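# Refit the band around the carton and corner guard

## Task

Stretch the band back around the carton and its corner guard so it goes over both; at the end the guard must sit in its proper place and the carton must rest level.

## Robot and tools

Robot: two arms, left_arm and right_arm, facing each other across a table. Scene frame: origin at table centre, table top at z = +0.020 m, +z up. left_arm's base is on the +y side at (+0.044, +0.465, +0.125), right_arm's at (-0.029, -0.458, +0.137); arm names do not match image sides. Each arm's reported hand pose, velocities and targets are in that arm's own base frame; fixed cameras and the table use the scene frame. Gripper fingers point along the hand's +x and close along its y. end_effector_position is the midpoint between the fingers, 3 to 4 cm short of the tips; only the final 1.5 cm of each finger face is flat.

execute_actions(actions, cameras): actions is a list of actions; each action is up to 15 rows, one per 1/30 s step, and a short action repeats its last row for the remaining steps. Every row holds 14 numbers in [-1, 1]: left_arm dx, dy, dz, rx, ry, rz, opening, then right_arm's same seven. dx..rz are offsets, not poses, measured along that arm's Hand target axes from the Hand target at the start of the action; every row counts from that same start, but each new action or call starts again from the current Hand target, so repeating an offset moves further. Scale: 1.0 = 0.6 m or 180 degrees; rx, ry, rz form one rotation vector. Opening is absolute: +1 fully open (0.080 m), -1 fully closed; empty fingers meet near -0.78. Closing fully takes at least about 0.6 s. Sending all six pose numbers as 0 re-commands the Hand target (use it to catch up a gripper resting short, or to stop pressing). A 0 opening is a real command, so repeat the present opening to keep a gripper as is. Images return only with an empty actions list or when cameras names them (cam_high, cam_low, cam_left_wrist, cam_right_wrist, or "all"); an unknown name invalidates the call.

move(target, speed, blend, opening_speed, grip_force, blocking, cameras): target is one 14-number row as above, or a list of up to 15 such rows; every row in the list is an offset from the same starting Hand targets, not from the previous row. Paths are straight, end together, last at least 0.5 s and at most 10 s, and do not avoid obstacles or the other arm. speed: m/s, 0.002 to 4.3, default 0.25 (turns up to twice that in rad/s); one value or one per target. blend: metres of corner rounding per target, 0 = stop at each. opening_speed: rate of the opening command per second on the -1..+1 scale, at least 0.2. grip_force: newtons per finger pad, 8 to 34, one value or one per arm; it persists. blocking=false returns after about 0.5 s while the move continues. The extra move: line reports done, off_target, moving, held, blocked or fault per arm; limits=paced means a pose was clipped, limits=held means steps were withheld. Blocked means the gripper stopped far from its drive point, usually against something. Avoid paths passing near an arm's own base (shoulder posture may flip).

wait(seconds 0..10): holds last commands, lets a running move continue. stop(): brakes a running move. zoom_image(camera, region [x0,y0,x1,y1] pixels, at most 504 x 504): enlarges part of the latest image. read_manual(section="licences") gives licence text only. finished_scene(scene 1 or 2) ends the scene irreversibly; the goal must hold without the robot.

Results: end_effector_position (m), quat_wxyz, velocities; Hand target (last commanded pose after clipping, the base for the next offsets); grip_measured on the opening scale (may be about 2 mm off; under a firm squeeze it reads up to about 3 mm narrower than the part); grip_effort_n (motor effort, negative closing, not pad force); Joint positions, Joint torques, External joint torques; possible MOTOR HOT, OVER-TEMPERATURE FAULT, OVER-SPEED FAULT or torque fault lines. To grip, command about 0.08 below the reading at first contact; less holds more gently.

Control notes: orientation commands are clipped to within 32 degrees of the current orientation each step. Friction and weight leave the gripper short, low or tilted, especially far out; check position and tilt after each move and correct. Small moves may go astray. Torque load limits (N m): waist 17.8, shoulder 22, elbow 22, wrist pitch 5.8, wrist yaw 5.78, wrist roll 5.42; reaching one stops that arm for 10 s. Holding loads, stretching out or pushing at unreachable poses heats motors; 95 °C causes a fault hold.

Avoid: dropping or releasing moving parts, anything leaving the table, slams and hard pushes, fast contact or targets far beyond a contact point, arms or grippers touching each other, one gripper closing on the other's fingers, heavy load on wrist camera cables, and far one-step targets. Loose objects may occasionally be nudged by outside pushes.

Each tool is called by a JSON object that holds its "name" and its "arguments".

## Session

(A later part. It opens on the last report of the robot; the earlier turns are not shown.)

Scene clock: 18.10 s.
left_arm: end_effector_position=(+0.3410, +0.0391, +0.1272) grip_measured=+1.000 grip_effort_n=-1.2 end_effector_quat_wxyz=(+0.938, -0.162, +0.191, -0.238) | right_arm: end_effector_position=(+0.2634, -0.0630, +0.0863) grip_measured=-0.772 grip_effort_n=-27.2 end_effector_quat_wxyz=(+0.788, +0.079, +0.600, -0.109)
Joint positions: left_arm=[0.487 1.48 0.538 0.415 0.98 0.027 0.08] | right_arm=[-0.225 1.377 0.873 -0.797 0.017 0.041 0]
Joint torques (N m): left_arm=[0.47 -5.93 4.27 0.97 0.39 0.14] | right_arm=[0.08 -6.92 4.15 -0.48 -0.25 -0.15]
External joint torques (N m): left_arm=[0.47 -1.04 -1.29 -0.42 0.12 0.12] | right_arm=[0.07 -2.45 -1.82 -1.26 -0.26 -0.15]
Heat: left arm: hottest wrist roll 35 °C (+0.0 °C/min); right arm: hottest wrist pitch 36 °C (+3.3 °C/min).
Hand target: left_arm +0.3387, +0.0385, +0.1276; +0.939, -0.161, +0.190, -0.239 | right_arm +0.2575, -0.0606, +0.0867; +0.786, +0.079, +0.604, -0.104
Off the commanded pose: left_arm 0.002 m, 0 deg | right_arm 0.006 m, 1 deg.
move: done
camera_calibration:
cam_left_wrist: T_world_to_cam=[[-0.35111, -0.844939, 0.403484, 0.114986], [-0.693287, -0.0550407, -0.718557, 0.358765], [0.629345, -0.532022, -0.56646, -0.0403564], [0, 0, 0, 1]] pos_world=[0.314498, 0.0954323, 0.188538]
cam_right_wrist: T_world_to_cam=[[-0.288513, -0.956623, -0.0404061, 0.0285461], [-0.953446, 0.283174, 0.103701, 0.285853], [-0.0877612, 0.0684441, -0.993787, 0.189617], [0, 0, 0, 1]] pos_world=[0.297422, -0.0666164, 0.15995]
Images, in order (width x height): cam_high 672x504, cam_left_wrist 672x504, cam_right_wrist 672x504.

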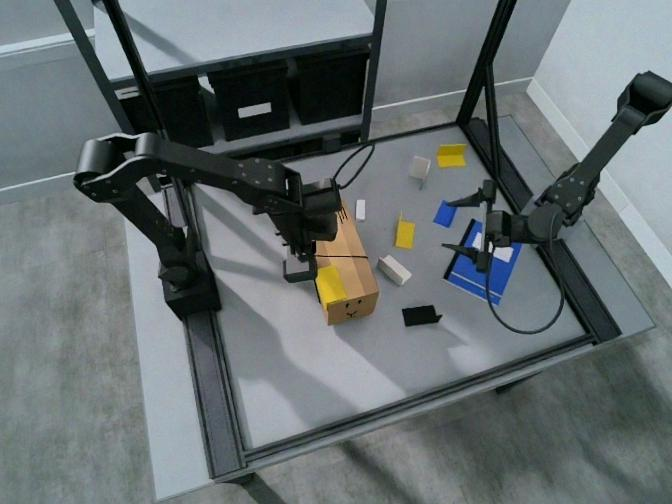

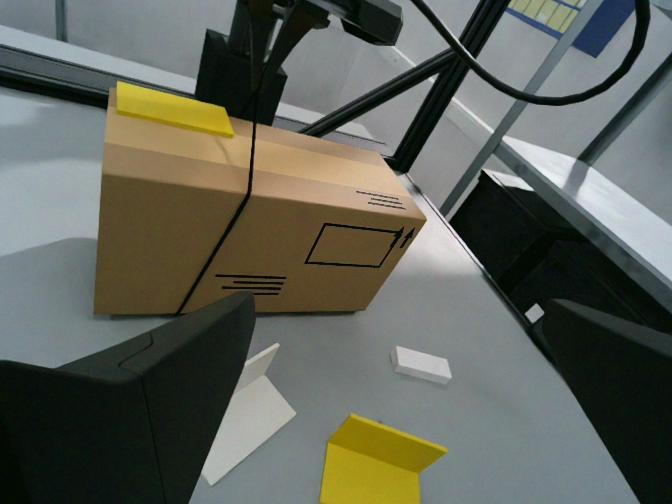

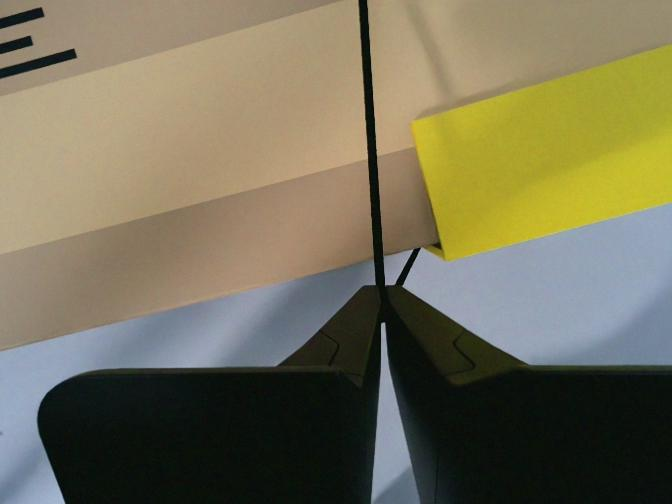

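{"name": "move", "arguments": {"target": [[0,0,0,0,0,0,1, -0.005,-0.0052,-0.0187,0,0,0,-1],[0,0,0,0,0,0,1, -0.0003,-0.0865,-0.001,0,0,0,-1]], "speed": 0.05, "blend": [0.004,0], "cameras": ["cam_left_wrist","cam_right_wrist","cam_high"]}}

{"name": "zoom_image", "arguments": {"camera": "cam_left_wrist", "region": [100, 10, 280, 150]}}

{"name": "zoom_image", "arguments": {"camera": "cam_right_wrist", "region": [260, 140, 500, 320]}}

Scene clock: 20.10 s.
left_arm: end_effector_position=(+0.3410, +0.0391, +0.1272) grip_measured=+1.000 grip_effort_n=-1.2 end_effector_quat_wxyz=(+0.938, -0.162, +0.191, -0.238) | right_arm: end_effector_position=(+0.2468, -0.1077, +0.0871) grip_measured=-0.772 grip_effort_n=-26.7 end_effector_quat_wxyz=(+0.791, +0.080, +0.599, -0.099)
Joint positions: left_arm=[0.487 1.48 0.538 0.415 0.98 0.027 0.08] | right_arm=[-0.444 1.371 0.87 -0.801 -0.058 -0.18 0]
Joint torques (N m): left_arm=[0.32 -5.84 4.13 0.95 0.4 0.14] | right_arm=[-0.8 -4.41 5.67 -0.32 0.25 -0.2]
External joint torques (N m): left_arm=[0.33 -1 -1.39 -0.42 0.13 0.12] | right_arm=[-0.8 0.08 -0.36 -1.11 0.29 -0.21]
Heat: left arm: hottest wrist roll 35 °C (+0.0 °C/min); right arm: hottest wrist pitch 36 °C (+3.0 °C/min).
Hand target: left_arm +0.3387, +0.0385, +0.1276; +0.939, -0.161, +0.190, -0.239 | right_arm +0.2435, -0.1106, +0.0868; +0.786, +0.079, +0.604, -0.104
Off the commanded pose: left_arm 0.002 m, 0 deg | right_arm 0.004 m, 1 deg.
move: done
camera_calibration:
cam_left_wrist: T_world_to_cam=[[-0.35111, -0.844939, 0.403484, 0.114986], [-0.693287, -0.0550407, -0.718557, 0.358765], [0.629345, -0.532022, -0.56646, -0.0403564], [0, 0, 0, 1]] pos_world=[0.314498, 0.0954323, 0.188538]
cam_right_wrist: T_world_to_cam=[[-0.274549, -0.960087, -0.0534322, -0.0216335], [-0.958126, 0.268441, 0.0996668, 0.282654], [-0.0813455, 0.0785582, -0.993585, 0.191492], [0, 0, 0, 1]] pos_world=[0.280456, -0.111689, 0.160937]
Images, in order (width x height): cam_high 672x504, cam_left_wrist 672x504, cam_right_wrist 672x504.

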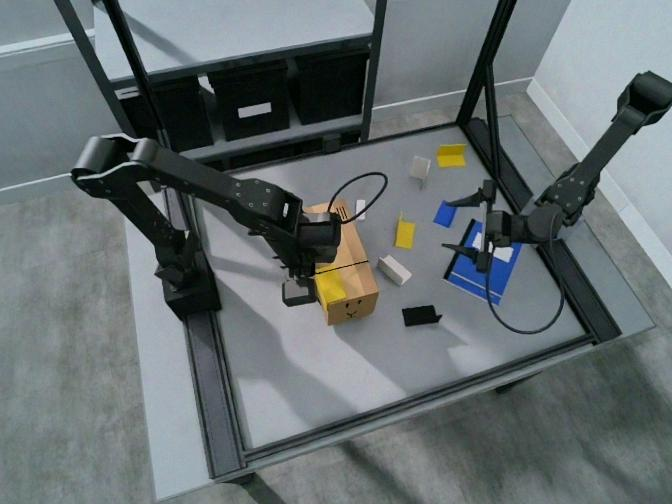

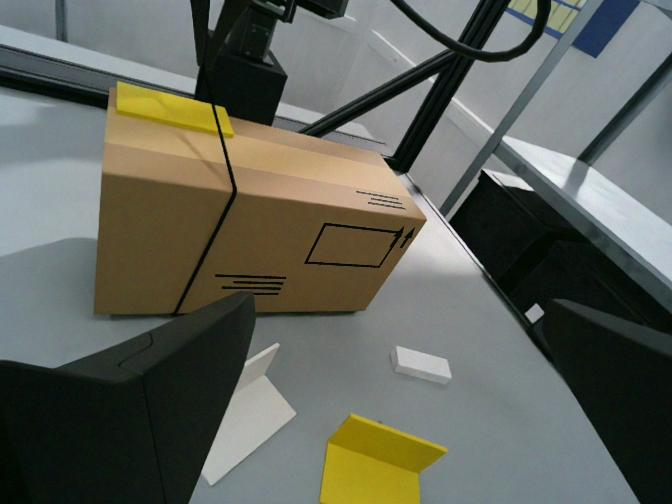

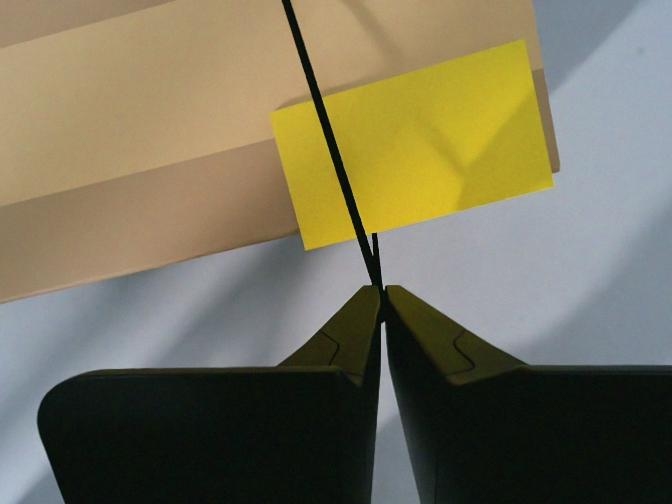

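Scaled by 2.800 from the camera's 672x504 image, which has a finer 960x720 frame.

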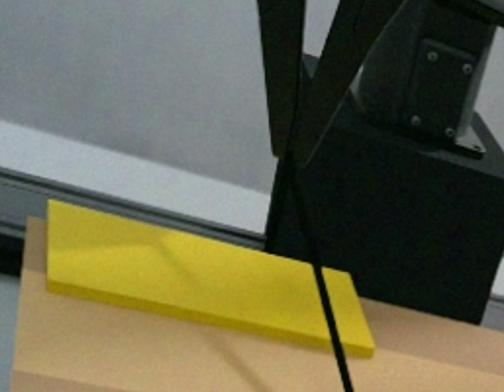

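Scaled by 2.100 from the camera's 672x504 image, which has a finer 960x720 frame.

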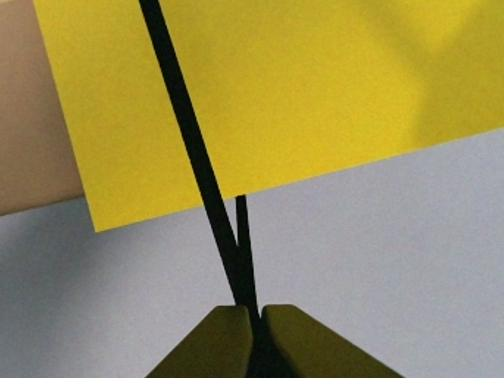

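{"name": "move", "arguments": {"target": [0,0,0,0,0,0,1, 0.0407,0.0018,0.0163,0,0,0,-1], "speed": 0.04, "cameras": ["cam_left_wrist","cam_right_wrist"]}}

{"name": "zoom_image", "arguments": {"camera": "cam_left_wrist", "region": [100, 10, 280, 150]}}

{"name": "zoom_image", "arguments": {"camera": "cam_right_wrist", "region": [260, 140, 500, 320]}}

Scene clock: 21.47 s.
left_arm: end_effector_position=(+0.3410, +0.0391, +0.1272) grip_measured=+1.000 grip_effort_n=-0.7 end_effector_quat_wxyz=(+0.938, -0.162, +0.191, -0.238) | right_arm: end_effector_position=(+0.2645, -0.1132, +0.0709) grip_measured=-0.772 grip_effort_n=-27.2 end_effector_quat_wxyz=(+0.795, +0.076, +0.594, -0.098)
Joint positions: left_arm=[0.487 1.48 0.538 0.415 0.98 0.027 0.08] | right_arm=[-0.433 1.456 0.87 -0.704 -0.055 -0.176 0]
Joint torques (N m): left_arm=[0.27 -5.77 4.23 0.96 0.37 0.11] | right_arm=[-0.23 -4.46 4.19 0.04 0.31 0.19]
External joint torques (N m): left_arm=[0.22 -0.9 -1.35 -0.43 0.11 0.09] | right_arm=[-0.23 0.6 -1.71 -0.75 0.35 0.19]
Heat: left arm: hottest wrist roll 35 °C (+0.0 °C/min); right arm: hottest wrist pitch 36 °C (+2.8 °C/min).
Hand target: left_arm +0.3387, +0.0385, +0.1276; +0.939, -0.161, +0.190, -0.239 | right_arm +0.2590, -0.1137, +0.0658; +0.786, +0.079, +0.604, -0.104
Off the commanded pose: left_arm 0.002 m, 0 deg | right_arm 0.008 m, 2 deg.
move: done
camera_calibration:
cam_left_wrist: T_world_to_cam=[[-0.35111, -0.844939, 0.403484, 0.114986], [-0.693287, -0.0550407, -0.718557, 0.358765], [0.629345, -0.532022, -0.56646, -0.0403564], [0, 0, 0, 1]] pos_world=[0.314498, 0.0954323, 0.188538]
cam_right_wrist: T_world_to_cam=[[-0.267875, -0.962151, -0.0500927, -0.0251889], [-0.960846, 0.262966, 0.0873149, 0.303614], [-0.0708374, 0.0715208, -0.994921, 0.173798], [0, 0, 0, 1]] pos_world=[0.29729, -0.116506, 0.145143]
Images, in order (width x height): cam_left_wrist 672x504, cam_right_wrist 672x504.

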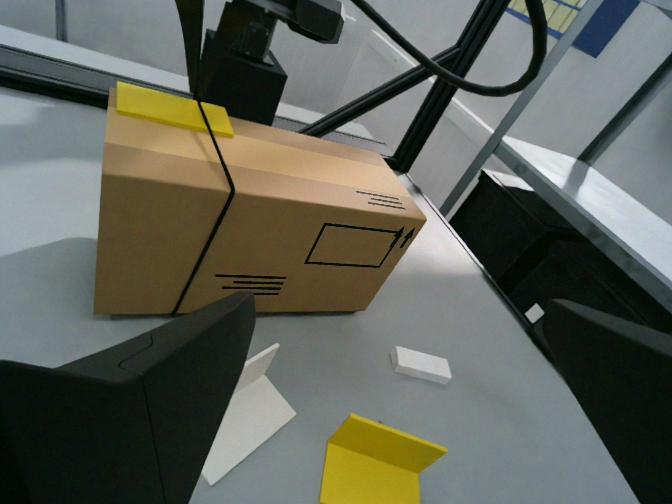

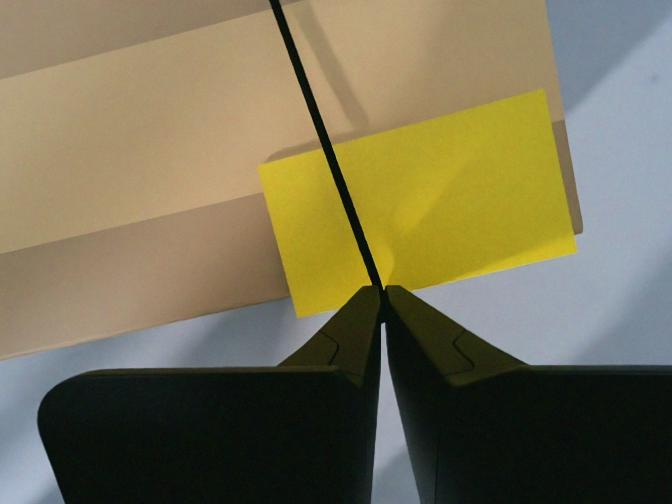

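Scaled by 2.800 from the camera's 672x504 image, which has a finer 960x720 frame.

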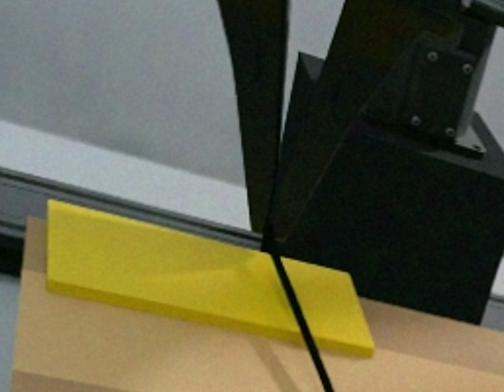

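Scaled by 2.100 from the camera's 672x504 image, which has a finer 960x720 frame.

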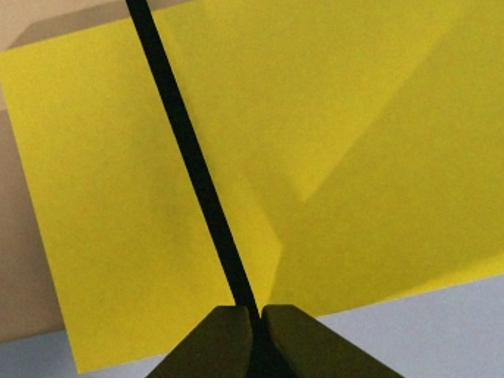

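{"name": "move", "arguments": {"target": [[0,0,0,0,0,0,1, 0.0073,0.0008,0.0013,0,0,0,-1],[0,0,0,0,0,0,1, 0.0073,0.0008,0.0013,0,0,0,-0.4]], "speed": 0.03, "opening_speed": 0.4, "cameras": ["cam_left_wrist","cam_right_wrist"]}}

{"name": "zoom_image", "arguments": {"camera": "cam_left_wrist", "region": [100, 10, 280, 150]}}

{"name": "zoom_image", "arguments": {"camera": "cam_right_wrist", "region": [260, 140, 500, 320]}}

Scene clock: 25.20 s.
left_arm: end_effector_position=(+0.3410, +0.0391, +0.1272) grip_measured=+1.000 grip_effort_n=-1.2 end_effector_quat_wxyz=(+0.938, -0.162, +0.191, -0.238) | right_arm: end_effector_position=(+0.2632, -0.1141, +0.0654) grip_measured=-0.405 grip_effort_n=19.8 end_effector_quat_wxyz=(+0.791, +0.075, +0.599, -0.102)
Joint positions: left_arm=[0.487 1.48 0.538 0.415 0.98 0.027 0.08] | right_arm=[-0.432 1.469 0.861 -0.692 -0.044 -0.173 0.017]
Joint torques (N m): left_arm=[0.12 -5.81 4.3 0.97 0.35 0.15] | right_arm=[-0.05 -4.5 4.52 0.46 -0.03 0.18]
External joint torques (N m): left_arm=[0.12 -0.94 -1.27 -0.42 0.08 0.13] | right_arm=[-0.06 0.53 -1.28 -0.31 0.01 0.18]
Heat: left arm: hottest wrist roll 35 °C (+0.0 °C/min); right arm: hottest wrist pitch 36 °C (+2.4 °C/min).
Hand target: left_arm +0.3387, +0.0385, +0.1276; +0.939, -0.161, +0.190, -0.239 | right_arm +0.2609, -0.1137, +0.0617; +0.786, +0.079, +0.604, -0.104
Off the commanded pose: left_arm 0.002 m, 0 deg | right_arm 0.004 m, 1 deg.
move: done; target 2's new opening was sent with right_arm's hand 0.009 m and 2 deg from that target
camera_calibration:
cam_left_wrist: T_world_to_cam=[[-0.35111, -0.844939, 0.403484, 0.114986], [-0.693287, -0.0550407, -0.718557, 0.358765], [0.629345, -0.532022, -0.56646, -0.0403564], [0, 0, 0, 1]] pos_world=[0.314498, 0.0954323, 0.188538]
cam_right_wrist: T_world_to_cam=[[-0.273594, -0.960934, -0.0418472, -0.025571], [-0.958158, 0.268481, 0.0992498, 0.302186], [-0.0841374, 0.0672504, -0.994182, 0.171207], [0, 0, 0, 1]] pos_world=[0.29695, -0.117217, 0.139149]
Images, in order (width x height): cam_left_wrist 672x504, cam_right_wrist 672x504.

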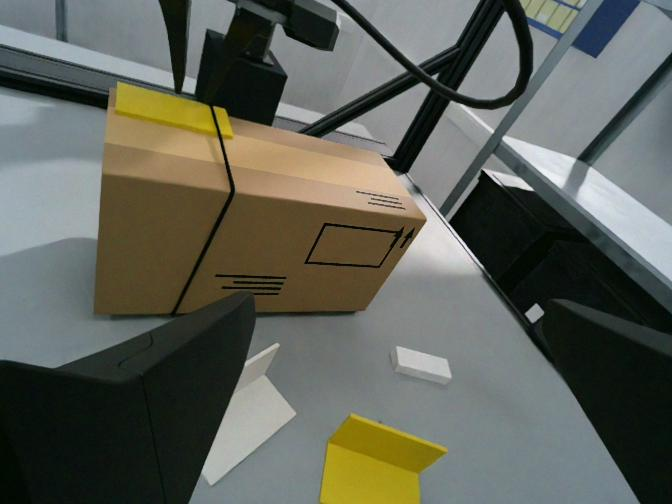

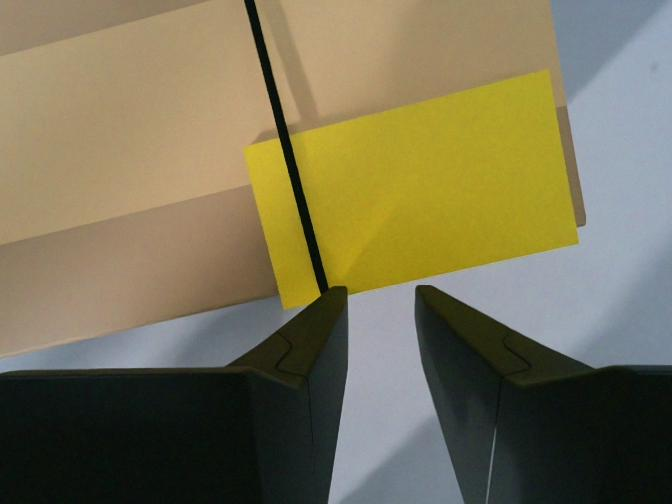

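Scaled by 2.800 from the camera's 672x504 image, which has a finer 960x720 frame.

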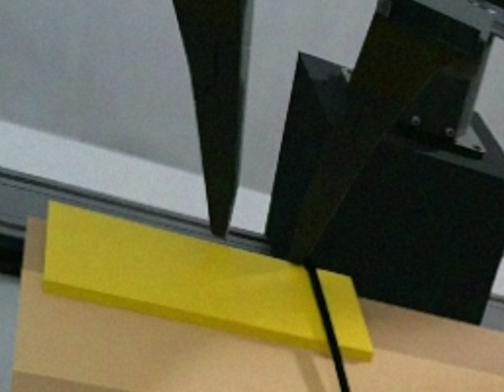

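Scaled by 2.100 from the camera's 672x504 image, which has a finer 960x720 frame.

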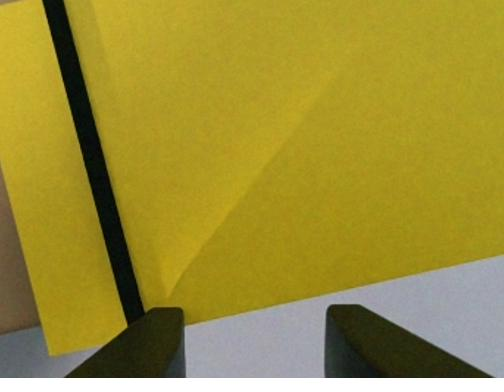

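{"name": "move", "arguments": {"target": [[0,0,0,0,0,0,1, -0.0644,0,0.0173,0,0,0,-0.4],[0,0,0,0,0,0,1, -0.01,0.0808,0.175,0,0,0,-0.35]], "speed": 0.12, "blend": [0.01,0], "cameras": ["cam_left_wrist","cam_right_wrist","cam_high"]}}

{"name": "zoom_image", "arguments": {"camera": "cam_left_wrist", "region": [90, 50, 330, 330]}}

Scene clock: 28.33 s.
left_arm: end_effector_position=(+0.3410, +0.0391, +0.1272) grip_measured=+1.000 grip_effort_n=-1.6 end_effector_quat_wxyz=(+0.938, -0.162, +0.191, -0.238) | right_arm: end_effector_position=(+0.3678, -0.0924, +0.0958) grip_measured=-0.354 grip_effort_n=19.3 end_effector_quat_wxyz=(+0.788, +0.077, +0.603, -0.102)
Joint positions: left_arm=[0.487 1.48 0.538 0.415 0.98 0.027 0.08] | right_arm=[-0.245 1.785 1.325 -0.846 0.004 0.011 0.019]
Joint torques (N m): left_arm=[0.21 -5.79 4.18 0.94 0.35 0.15] | right_arm=[0.14 -6.76 6.32 0.38 0.02 0.19]
External joint torques (N m): left_arm=[0.21 -0.95 -1.34 -0.43 0.08 0.13] | right_arm=[0.2 0.85 0.34 -0.38 0.02 0.19]
Heat: left arm: hottest wrist roll 35 °C (+0.0 °C/min); right arm: hottest wrist pitch 36 °C (+2.1 °C/min).
Hand target: left_arm +0.3387, +0.0385, +0.1276; +0.939, -0.161, +0.190, -0.239 | right_arm +0.3700, -0.0927, +0.0946; +0.786, +0.079, +0.604, -0.104
Off the commanded pose: left_arm 0.002 m, 0 deg | right_arm 0.002 m, 0 deg.
move: done
camera_calibration:
cam_left_wrist: T_world_to_cam=[[-0.35111, -0.844939, 0.403484, 0.114986], [-0.693287, -0.0550407, -0.718557, 0.358765], [0.629345, -0.532022, -0.56646, -0.0403564], [0, 0, 0, 1]] pos_world=[0.314498, 0.0954323, 0.188538]
cam_right_wrist: T_world_to_cam=[[-0.276146, -0.960067, -0.0448796, 0.026504], [-0.95664, 0.27006, 0.109121, 0.392234], [-0.0926436, 0.073067, -0.993015, 0.212439], [0, 0, 0, 1]] pos_world=[0.402227, -0.0960031, 0.169343]
Images, in order (width x height): cam_high 672x504, cam_left_wrist 672x504, cam_right_wrist 672x504.

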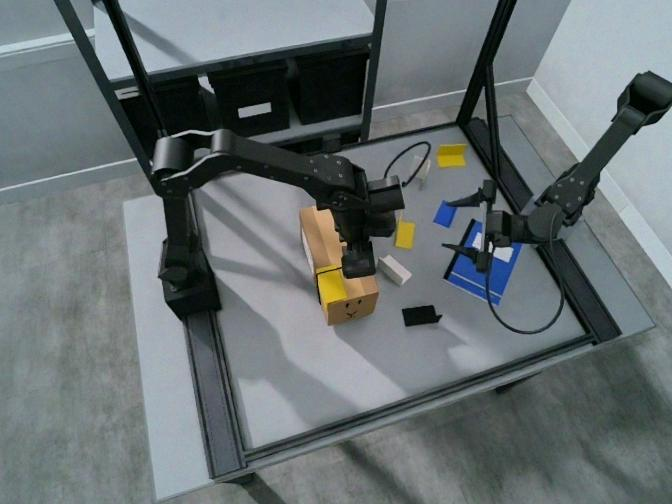

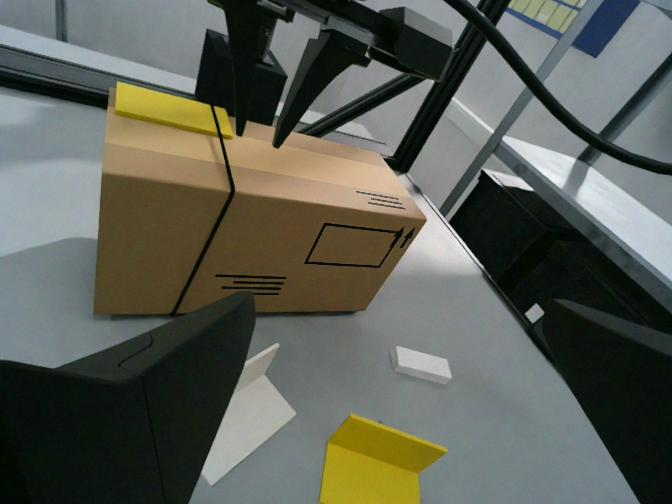

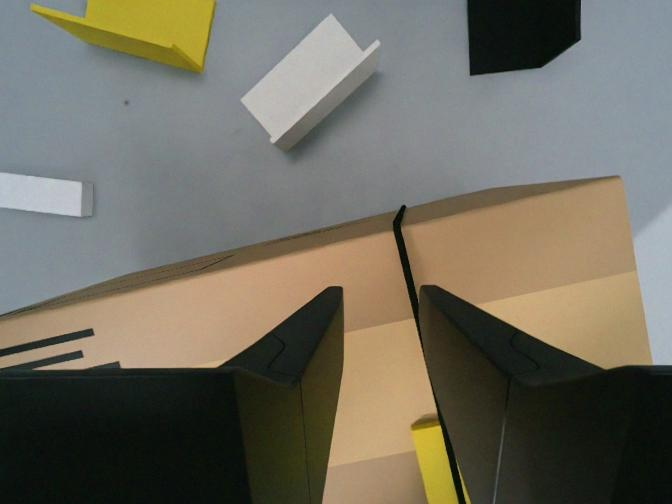

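Scaled by 1.800 from the camera's 672x504 image, which has a finer 960x720 frame.

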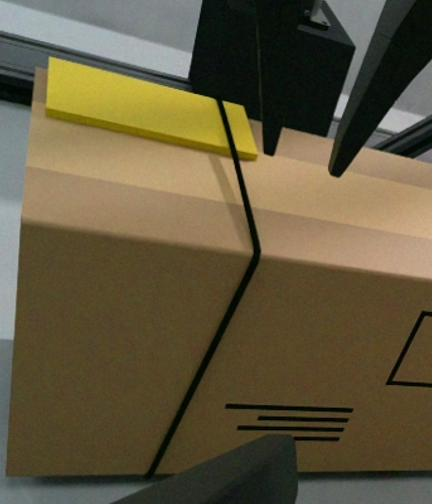

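{"name": "zoom_image", "arguments": {"camera": "cam_right_wrist", "region": [330, 160, 672, 504]}}

{"name": "zoom_image", "arguments": {"camera": "cam_high", "region": [280, 190, 420, 335]}}

Scaled by 1.465 from the camera's 672x504 image, which has a finer 960x720 frame.

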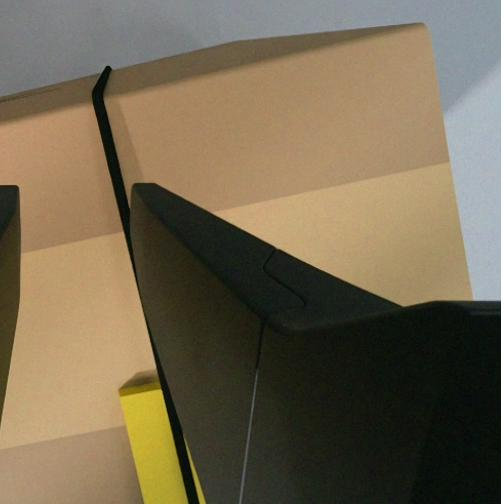

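Scaled by 3.476 from the camera's 672x504 image, which has a finer 960x720 frame.

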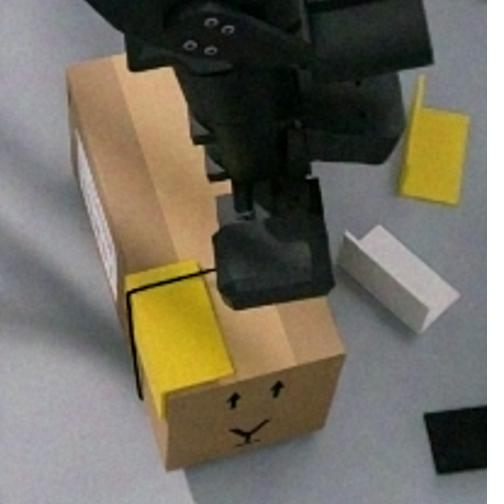

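{"name": "move", "arguments": {"target": [0,0,0,0,0,0,1, 0.0332,-0.0223,0.007,-0.0537,0,0.0144,-0.35], "speed": 0.08, "cameras": ["cam_left_wrist","cam_right_wrist"]}}

Scene clock: 32.03 s.
left_arm: end_effector_position=(+0.3410, +0.0391, +0.1272) grip_measured=+1.000 grip_effort_n=-1.2 end_effector_quat_wxyz=(+0.938, -0.162, +0.191, -0.238) | right_arm: end_effector_position=(+0.3736, -0.1072, +0.0788) grip_measured=-0.354 grip_effort_n=19.8 end_effector_quat_wxyz=(+0.793, +0.027, +0.608, -0.037)
Joint positions: left_arm=[0.487 1.48 0.538 0.415 0.98 0.027 0.08] | right_arm=[-0.299 1.84 1.325 -0.797 -0.05 -0.201 0.019]
Joint torques (N m): left_arm=[0.31 -5.79 4.12 0.98 0.35 0.14] | right_arm=[-0.07 -7.06 5.85 0.64 -0.17 -0.17]
External joint torques (N m): left_arm=[0.29 -0.99 -1.35 -0.38 0.08 0.12] | right_arm=[-0.07 0.88 -0.08 -0.12 -0.13 -0.17]
Heat: left arm: hottest wrist roll 35 °C (+0.0 °C/min); right arm: hottest wrist pitch 36 °C (+1.9 °C/min).
Hand target: left_arm +0.3387, +0.0385, +0.1276; +0.939, -0.161, +0.190, -0.239 | right_arm +0.3754, -0.1080, +0.0764; +0.792, +0.026, +0.609, -0.035
Off the commanded pose: left_arm 0.002 m, 0 deg | right_arm 0.003 m, 0 deg.
move: done
camera_calibration:
cam_left_wrist: T_world_to_cam=[[-0.35111, -0.844939, 0.403484, 0.114986], [-0.693287, -0.0550407, -0.718557, 0.358765], [0.629345, -0.532022, -0.56646, -0.0403564], [0, 0, 0, 1]] pos_world=[0.314498, 0.0954323, 0.188538]
cam_right_wrist: T_world_to_cam=[[-0.115427, -0.992403, -0.042588, -0.0505947], [-0.98776, 0.110147, 0.110439, 0.398059], [-0.104909, 0.0548144, -0.99297, 0.199766], [0, 0, 0, 1]] pos_world=[0.408304, -0.105005, 0.152246]
Images, in order (width x height): cam_left_wrist 672x504, cam_right_wrist 672x504.

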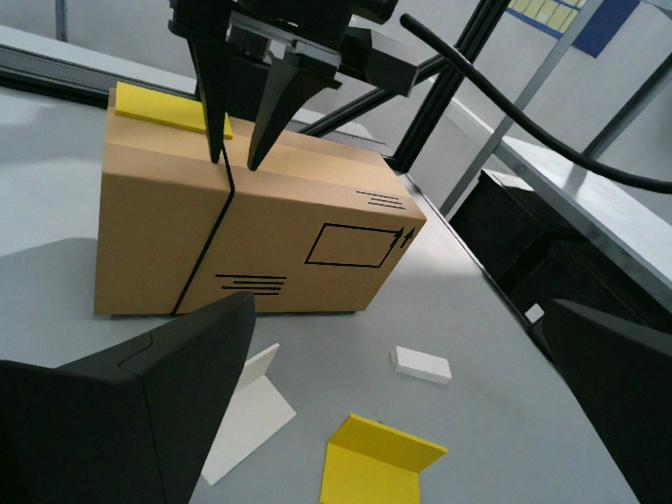

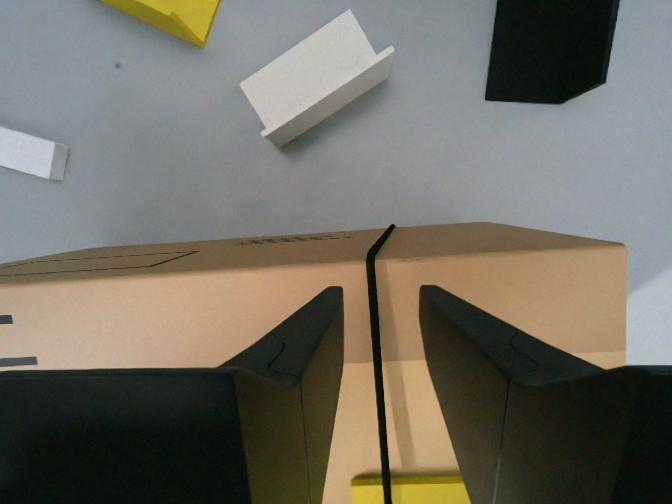

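{"name": "move", "arguments": {"target": [0,0,0,0,0,0,1, 0.0419,0,-0.0112,0,0,0,-0.35], "speed": 0.04, "cameras": ["cam_left_wrist","cam_right_wrist"]}}

{"name": "zoom_image", "arguments": {"camera": "cam_right_wrist", "region": [320, 220, 460, 360]}}

{"name": "zoom_image", "arguments": {"camera": "cam_left_wrist", "region": [160, 110, 300, 250]}}

Scene clock: 33.53 s.
left_arm: end_effector_position=(+0.3410, +0.0391, +0.1272) grip_measured=+1.000 grip_effort_n=-1.2 end_effector_quat_wxyz=(+0.938, -0.162, +0.191, -0.238) | right_arm: end_effector_position=(+0.3781, -0.1086, +0.0630) grip_measured=-0.354 grip_effort_n=18.8 end_effector_quat_wxyz=(+0.800, +0.025, +0.599, -0.039)
Joint positions: left_arm=[0.487 1.48 0.538 0.415 0.98 0.027 0.08] | right_arm=[-0.299 1.859 1.278 -0.708 -0.052 -0.201 0.019]
Joint torques (N m): left_arm=[0.33 -5.78 4.28 0.98 0.37 0.13] | right_arm=[-0.08 -5.8 3.56 1.22 -0.14 -0.17]
External joint torques (N m): left_arm=[0.3 -0.94 -1.24 -0.39 0.1 0.11] | right_arm=[-0.1 2.28 -2.33 0.42 -0.09 -0.17]
Heat: left arm: hottest wrist roll 35 °C (+0.0 °C/min); right arm: hottest wrist pitch 36 °C (+1.8 °C/min).
Hand target: left_arm +0.3387, +0.0385, +0.1276; +0.939, -0.161, +0.190, -0.239 | right_arm +0.3754, -0.1081, +0.0504; +0.792, +0.026, +0.608, -0.035
Off the commanded pose: left_arm 0.002 m, 0 deg | right_arm 0.013 m, 2 deg.
move: off_target (right_arm)
camera_calibration:
cam_left_wrist: T_world_to_cam=[[-0.35111, -0.844939, 0.403484, 0.114986], [-0.693287, -0.0550407, -0.718557, 0.358765], [0.629345, -0.532022, -0.56646, -0.0403564], [0, 0, 0, 1]] pos_world=[0.314498, 0.0954323, 0.188538]
cam_right_wrist: T_world_to_cam=[[-0.114075, -0.992677, -0.0397347, -0.0527902], [-0.990048, 0.110273, 0.0874379, 0.406756], [-0.082416, 0.0493137, -0.995377, 0.17563], [0, 0, 0, 1]] pos_world=[0.41116, -0.105919, 0.137155]
Images, in order (width x height): cam_left_wrist 672x504, cam_right_wrist 672x504.

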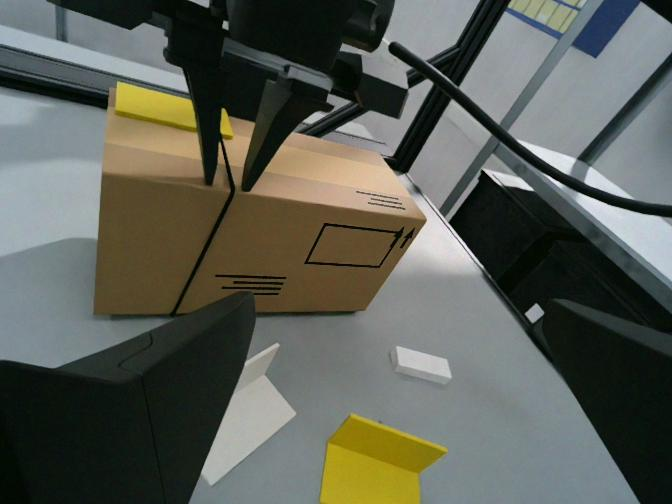

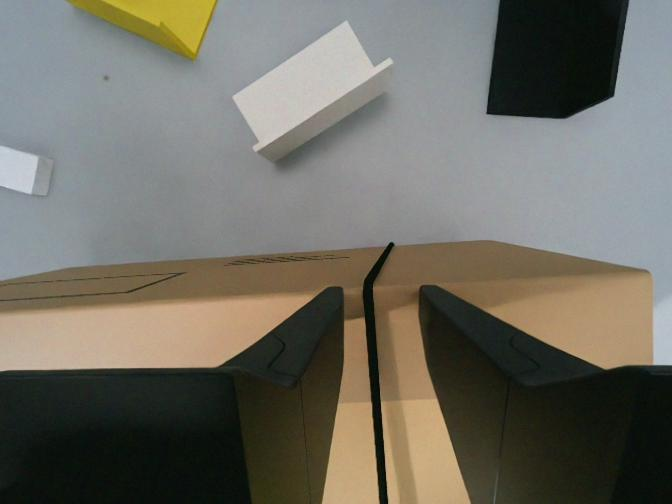

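Scaled by 3.600 from the camera's 672x504 image, which has a finer 960x720 frame.

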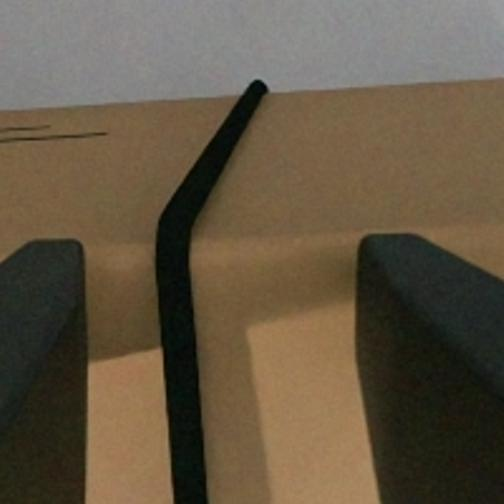

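Scaled by 3.600 from the camera's 672x504 image, which has a finer 960x720 frame.

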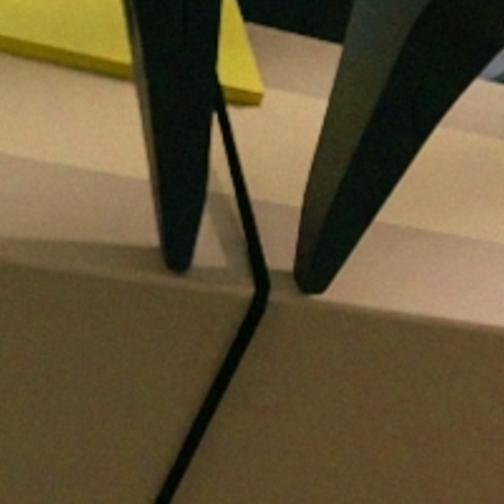

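{"name": "move", "arguments": {"target": [0,0,0,0,0,0,1, 0,0,0,0,0,0,-1], "speed": 0.03, "opening_speed": 0.5, "cameras": ["cam_left_wrist","cam_right_wrist"]}}

{"name": "zoom_image", "arguments": {"camera": "cam_right_wrist", "region": [320, 220, 460, 360]}}

{"name": "zoom_image", "arguments": {"camera": "cam_left_wrist", "region": [160, 110, 300, 250]}}

Scene clock: 35.20 s.
left_arm: end_effector_position=(+0.3410, +0.0391, +0.1272) grip_measured=+1.000 grip_effort_n=-1.2 end_effector_quat_wxyz=(+0.938, -0.162, +0.191, -0.238) | right_arm: end_effector_position=(+0.3809, -0.1072, +0.0637) grip_measured=-0.771 grip_effort_n=-28.6 end_effector_quat_wxyz=(+0.804, +0.025, +0.594, -0.036)
Joint positions: left_arm=[0.487 1.48 0.538 0.415 0.98 0.027 0.08] | right_arm=[-0.297 1.859 1.278 -0.697 -0.06 -0.201 0]
Joint torques (N m): left_arm=[0.22 -5.78 4.27 0.95 0.38 0.13] | right_arm=[-0.28 -5.86 3.75 0.54 0.13 -0.17]
External joint torques (N m): left_arm=[0.23 -0.92 -1.28 -0.43 0.11 0.11] | right_arm=[-0.32 2.2 -2.13 -0.26 0.18 -0.17]
Heat: left arm: hottest wrist roll 35 °C (+0.0 °C/min); right arm: hottest wrist pitch 36 °C (+1.7 °C/min).
Hand target: left_arm +0.3387, +0.0385, +0.1276; +0.939, -0.161, +0.190, -0.239 | right_arm +0.3754, -0.1080, +0.0505; +0.792, +0.026, +0.608, -0.035
Off the commanded pose: left_arm 0.002 m, 0 deg | right_arm 0.014 m, 2 deg.
move: off_target (right_arm)
camera_calibration:
cam_left_wrist: T_world_to_cam=[[-0.35111, -0.844939, 0.403484, 0.114986], [-0.693287, -0.0550407, -0.718557, 0.358765], [0.629345, -0.532022, -0.56646, -0.0403564], [0, 0, 0, 1]] pos_world=[0.314498, 0.0954323, 0.188538]
cam_right_wrist: T_world_to_cam=[[-0.109025, -0.993012, -0.0451686, -0.0527004], [-0.991578, 0.105447, 0.0751957, 0.410156], [-0.0699073, 0.0529863, -0.996145, 0.172239], [0, 0, 0, 1]] pos_world=[0.412996, -0.104708, 0.138352]
Images, in order (width x height): cam_left_wrist 672x504, cam_right_wrist 672x504.

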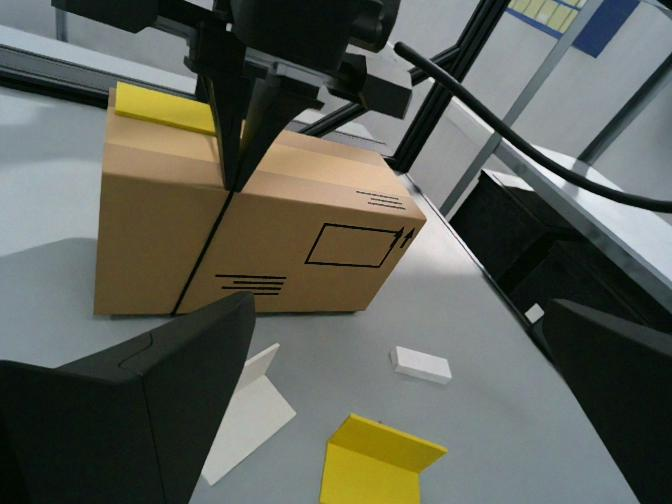

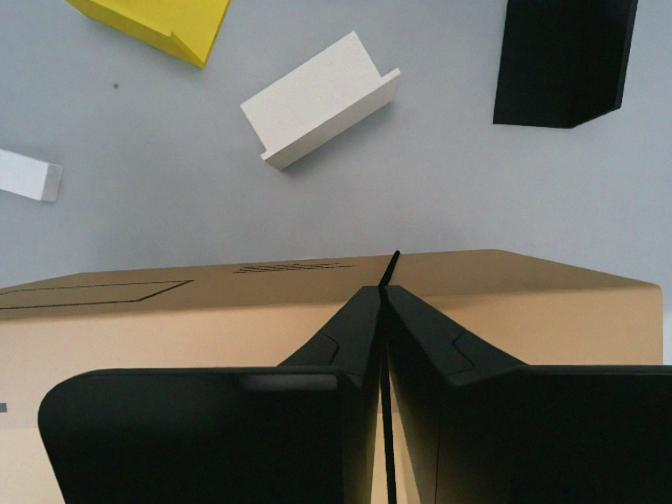

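Scaled by 3.600 from the camera's 672x504 image, which has a finer 960x720 frame.

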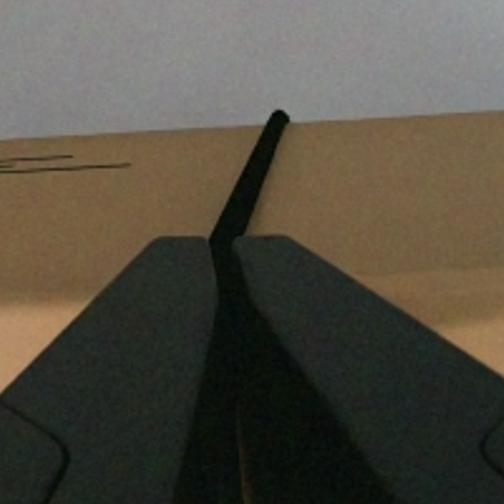

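Scaled by 3.600 from the camera's 672x504 image, which has a finer 960x720 frame.

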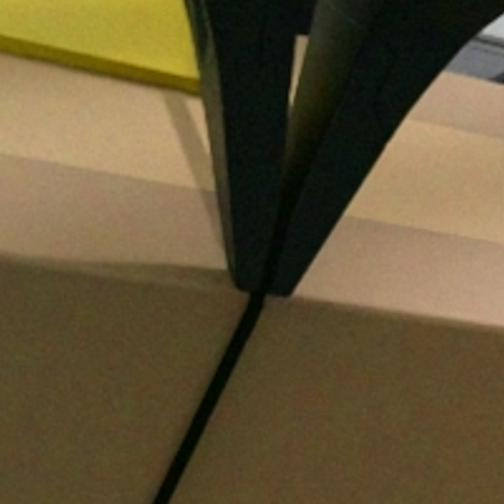

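{"name": "move", "arguments": {"target": [[0,0,0,0,0,0,1, -0.0352,0.0015,0.0266,0,0,0,-1],[0,0,0,0,0,0,1, -0.0343,-0.035,0.0297,0,0,0,-1]], "speed": 0.04, "blend": [0.004,0], "cameras": ["cam_left_wrist","cam_right_wrist"]}}

{"name": "zoom_image", "arguments": {"camera": "cam_left_wrist", "region": [90, 80, 290, 320]}}

Scene clock: 37.10 s.
left_arm: end_effector_position=(+0.3410, +0.0391, +0.1272) grip_measured=+1.000 grip_effort_n=-0.7 end_effector_quat_wxyz=(+0.938, -0.162, +0.191, -0.238) | right_arm: end_effector_position=(+0.3837, -0.1297, +0.0756) grip_measured=-0.774 grip_effort_n=-16.0 end_effector_quat_wxyz=(+0.793, +0.029, +0.608, -0.037)
Joint positions: left_arm=[0.487 1.48 0.538 0.415 0.98 0.027 0.08] | right_arm=[-0.351 1.906 1.4 -0.811 -0.066 -0.248 0]
Joint torques (N m): left_arm=[0.13 -5.91 4.17 0.96 0.37 0.12] | right_arm=[0.17 -8.02 6.03 0.38 -0.1 -0.18]
External joint torques (N m): left_arm=[0.16 -1.09 -1.33 -0.41 0.1 0.1] | right_arm=[0.12 0.48 0.1 -0.36 -0.03 -0.18]
Heat: left arm: hottest wrist roll 35 °C (+0.0 °C/min); right arm: hottest wrist pitch 36 °C (+1.6 °C/min).
Hand target: left_arm +0.3387, +0.0385, +0.1276; +0.939, -0.161, +0.190, -0.239 | right_arm +0.3855, -0.1300, +0.0749; +0.792, +0.026, +0.609, -0.035
Off the commanded pose: left_arm 0.002 m, 0 deg | right_arm 0.002 m, 0 deg.
move: done
camera_calibration:
cam_left_wrist: T_world_to_cam=[[-0.35111, -0.844939, 0.403484, 0.114986], [-0.693287, -0.0550407, -0.718557, 0.358765], [0.629345, -0.532022, -0.56646, -0.0403564], [0, 0, 0, 1]] pos_world=[0.314498, 0.0954323, 0.188538]
cam_right_wrist: T_world_to_cam=[[-0.117351, -0.992019, -0.0461113, -0.0708092], [-0.987469, 0.111628, 0.111552, 0.410808], [-0.105515, 0.0586243, -0.992688, 0.199492], [0, 0, 0, 1]] pos_world=[0.4184, -0.127797, 0.148941]
Images, in order (width x height): cam_left_wrist 672x504, cam_right_wrist 672x504.

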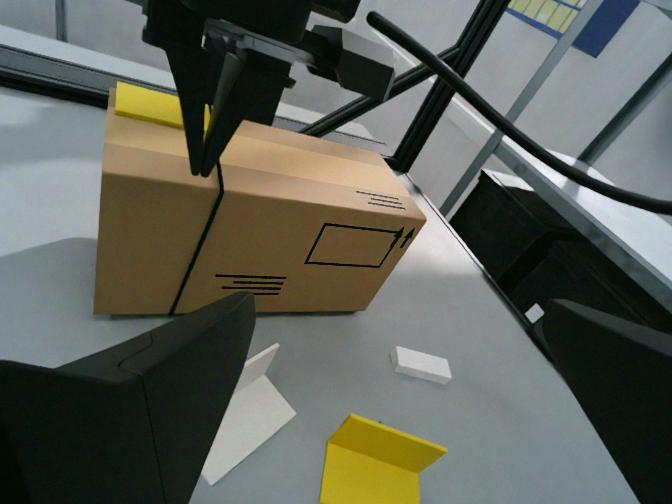

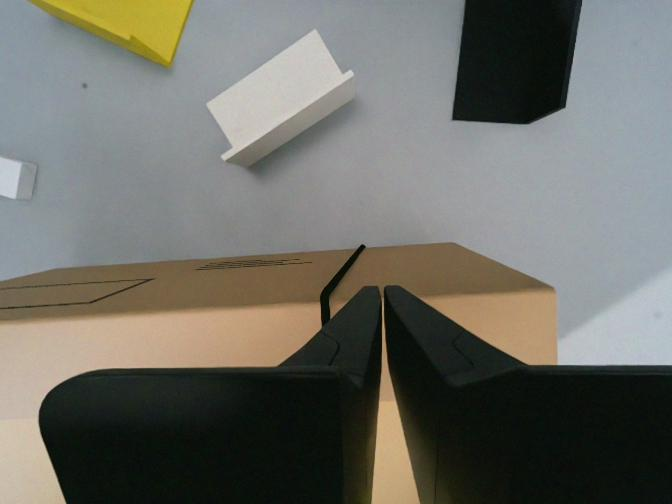

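Scaled by 2.100 from the camera's 672x504 image, which has a finer 960x720 frame.

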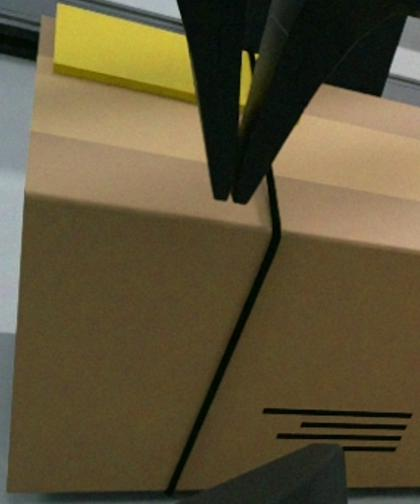

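{"name": "move", "arguments": {"target": [[0,0,0,0,0,0,1, -0.0242,0,0.0065,0,0,0,-1],[0,0,0,0,0,0,1, -0.0265,0.0302,-0.0025,0,0,0,-0.5]], "speed": 0.06, "blend": [0.004,0], "cameras": ["cam_left_wrist","cam_right_wrist"]}}

{"name": "zoom_image", "arguments": {"camera": "cam_right_wrist", "region": [310, 200, 450, 340]}}

Scene clock: 39.27 s.
left_arm: end_effector_position=(+0.3410, +0.0391, +0.1272) grip_measured=+1.000 grip_effort_n=-1.2 end_effector_quat_wxyz=(+0.938, -0.162, +0.191, -0.238) | right_arm: end_effector_position=(+0.3826, -0.1119, +0.0866) grip_measured=-0.505 grip_effort_n=19.8 end_effector_quat_wxyz=(+0.790, +0.025, +0.612, -0.032)
Joint positions: left_arm=[0.487 1.48 0.538 0.415 0.98 0.027 0.08] | right_arm=[-0.306 1.878 1.409 -0.856 -0.057 -0.217 0.012]
Joint torques (N m): left_arm=[0.32 -5.8 4.19 0.95 0.39 0.13] | right_arm=[0.1 -10.31 4.55 0.61 -0.03 0.19]
External joint torques (N m): left_arm=[0.28 -0.89 -1.43 -0.45 0.12 0.11] | right_arm=[-0.01 -2.02 -1.42 -0.12 0.04 0.19]
Heat: left arm: hottest wrist roll 35 °C (+0.0 °C/min); right arm: hottest wrist pitch 36 °C (+1.5 °C/min).
Hand target: left_arm +0.3387, +0.0385, +0.1276; +0.939, -0.161, +0.190, -0.239 | right_arm +0.3815, -0.1114, +0.0898; +0.792, +0.027, +0.609, -0.035
Off the commanded pose: left_arm 0.002 m, 0 deg | right_arm 0.003 m, 1 deg.
move: done
camera_calibration:
cam_left_wrist: T_world_to_cam=[[-0.35111, -0.844939, 0.403484, 0.114986], [-0.693287, -0.0550407, -0.718557, 0.358765], [0.629345, -0.532022, -0.56646, -0.0403564], [0, 0, 0, 1]] pos_world=[0.314498, 0.0954323, 0.188538]
cam_right_wrist: T_world_to_cam=[[-0.105426, -0.993334, -0.046618, -0.0574464], [-0.987629, 0.0991187, 0.121505, 0.404282], [-0.116075, 0.0588512, -0.991495, 0.213354], [0, 0, 0, 1]] pos_world=[0.41799, -0.109692, 0.159739]
Images, in order (width x height): cam_left_wrist 672x504, cam_right_wrist 672x504.

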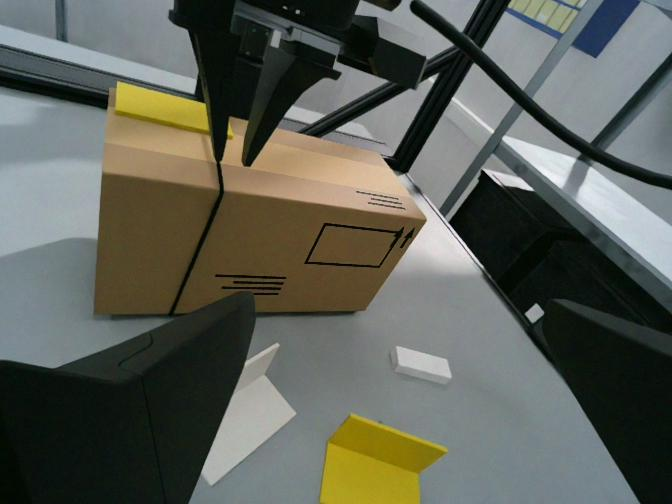

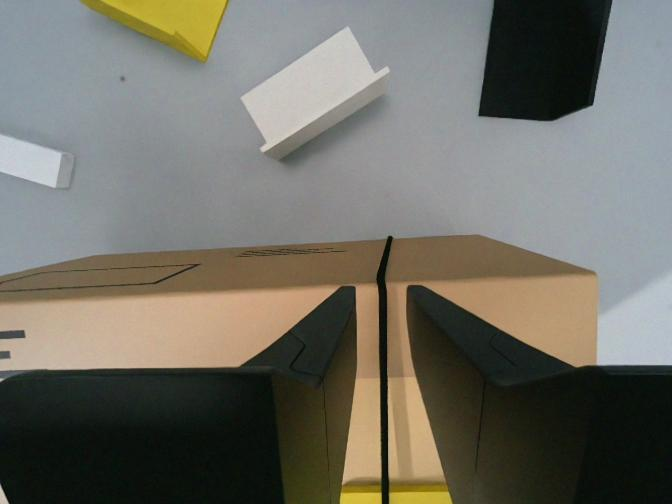

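Scaled by 3.600 from the camera's 672x504 image, which has a finer 960x720 frame.

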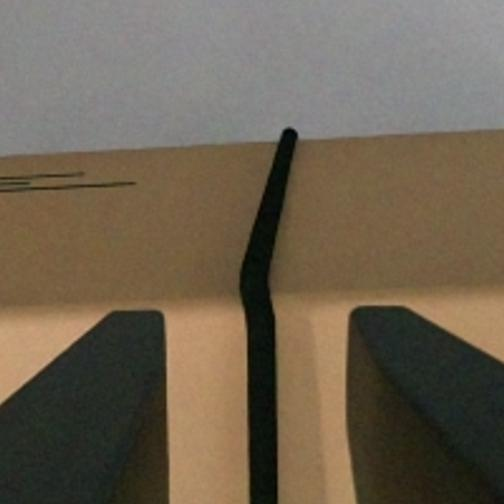

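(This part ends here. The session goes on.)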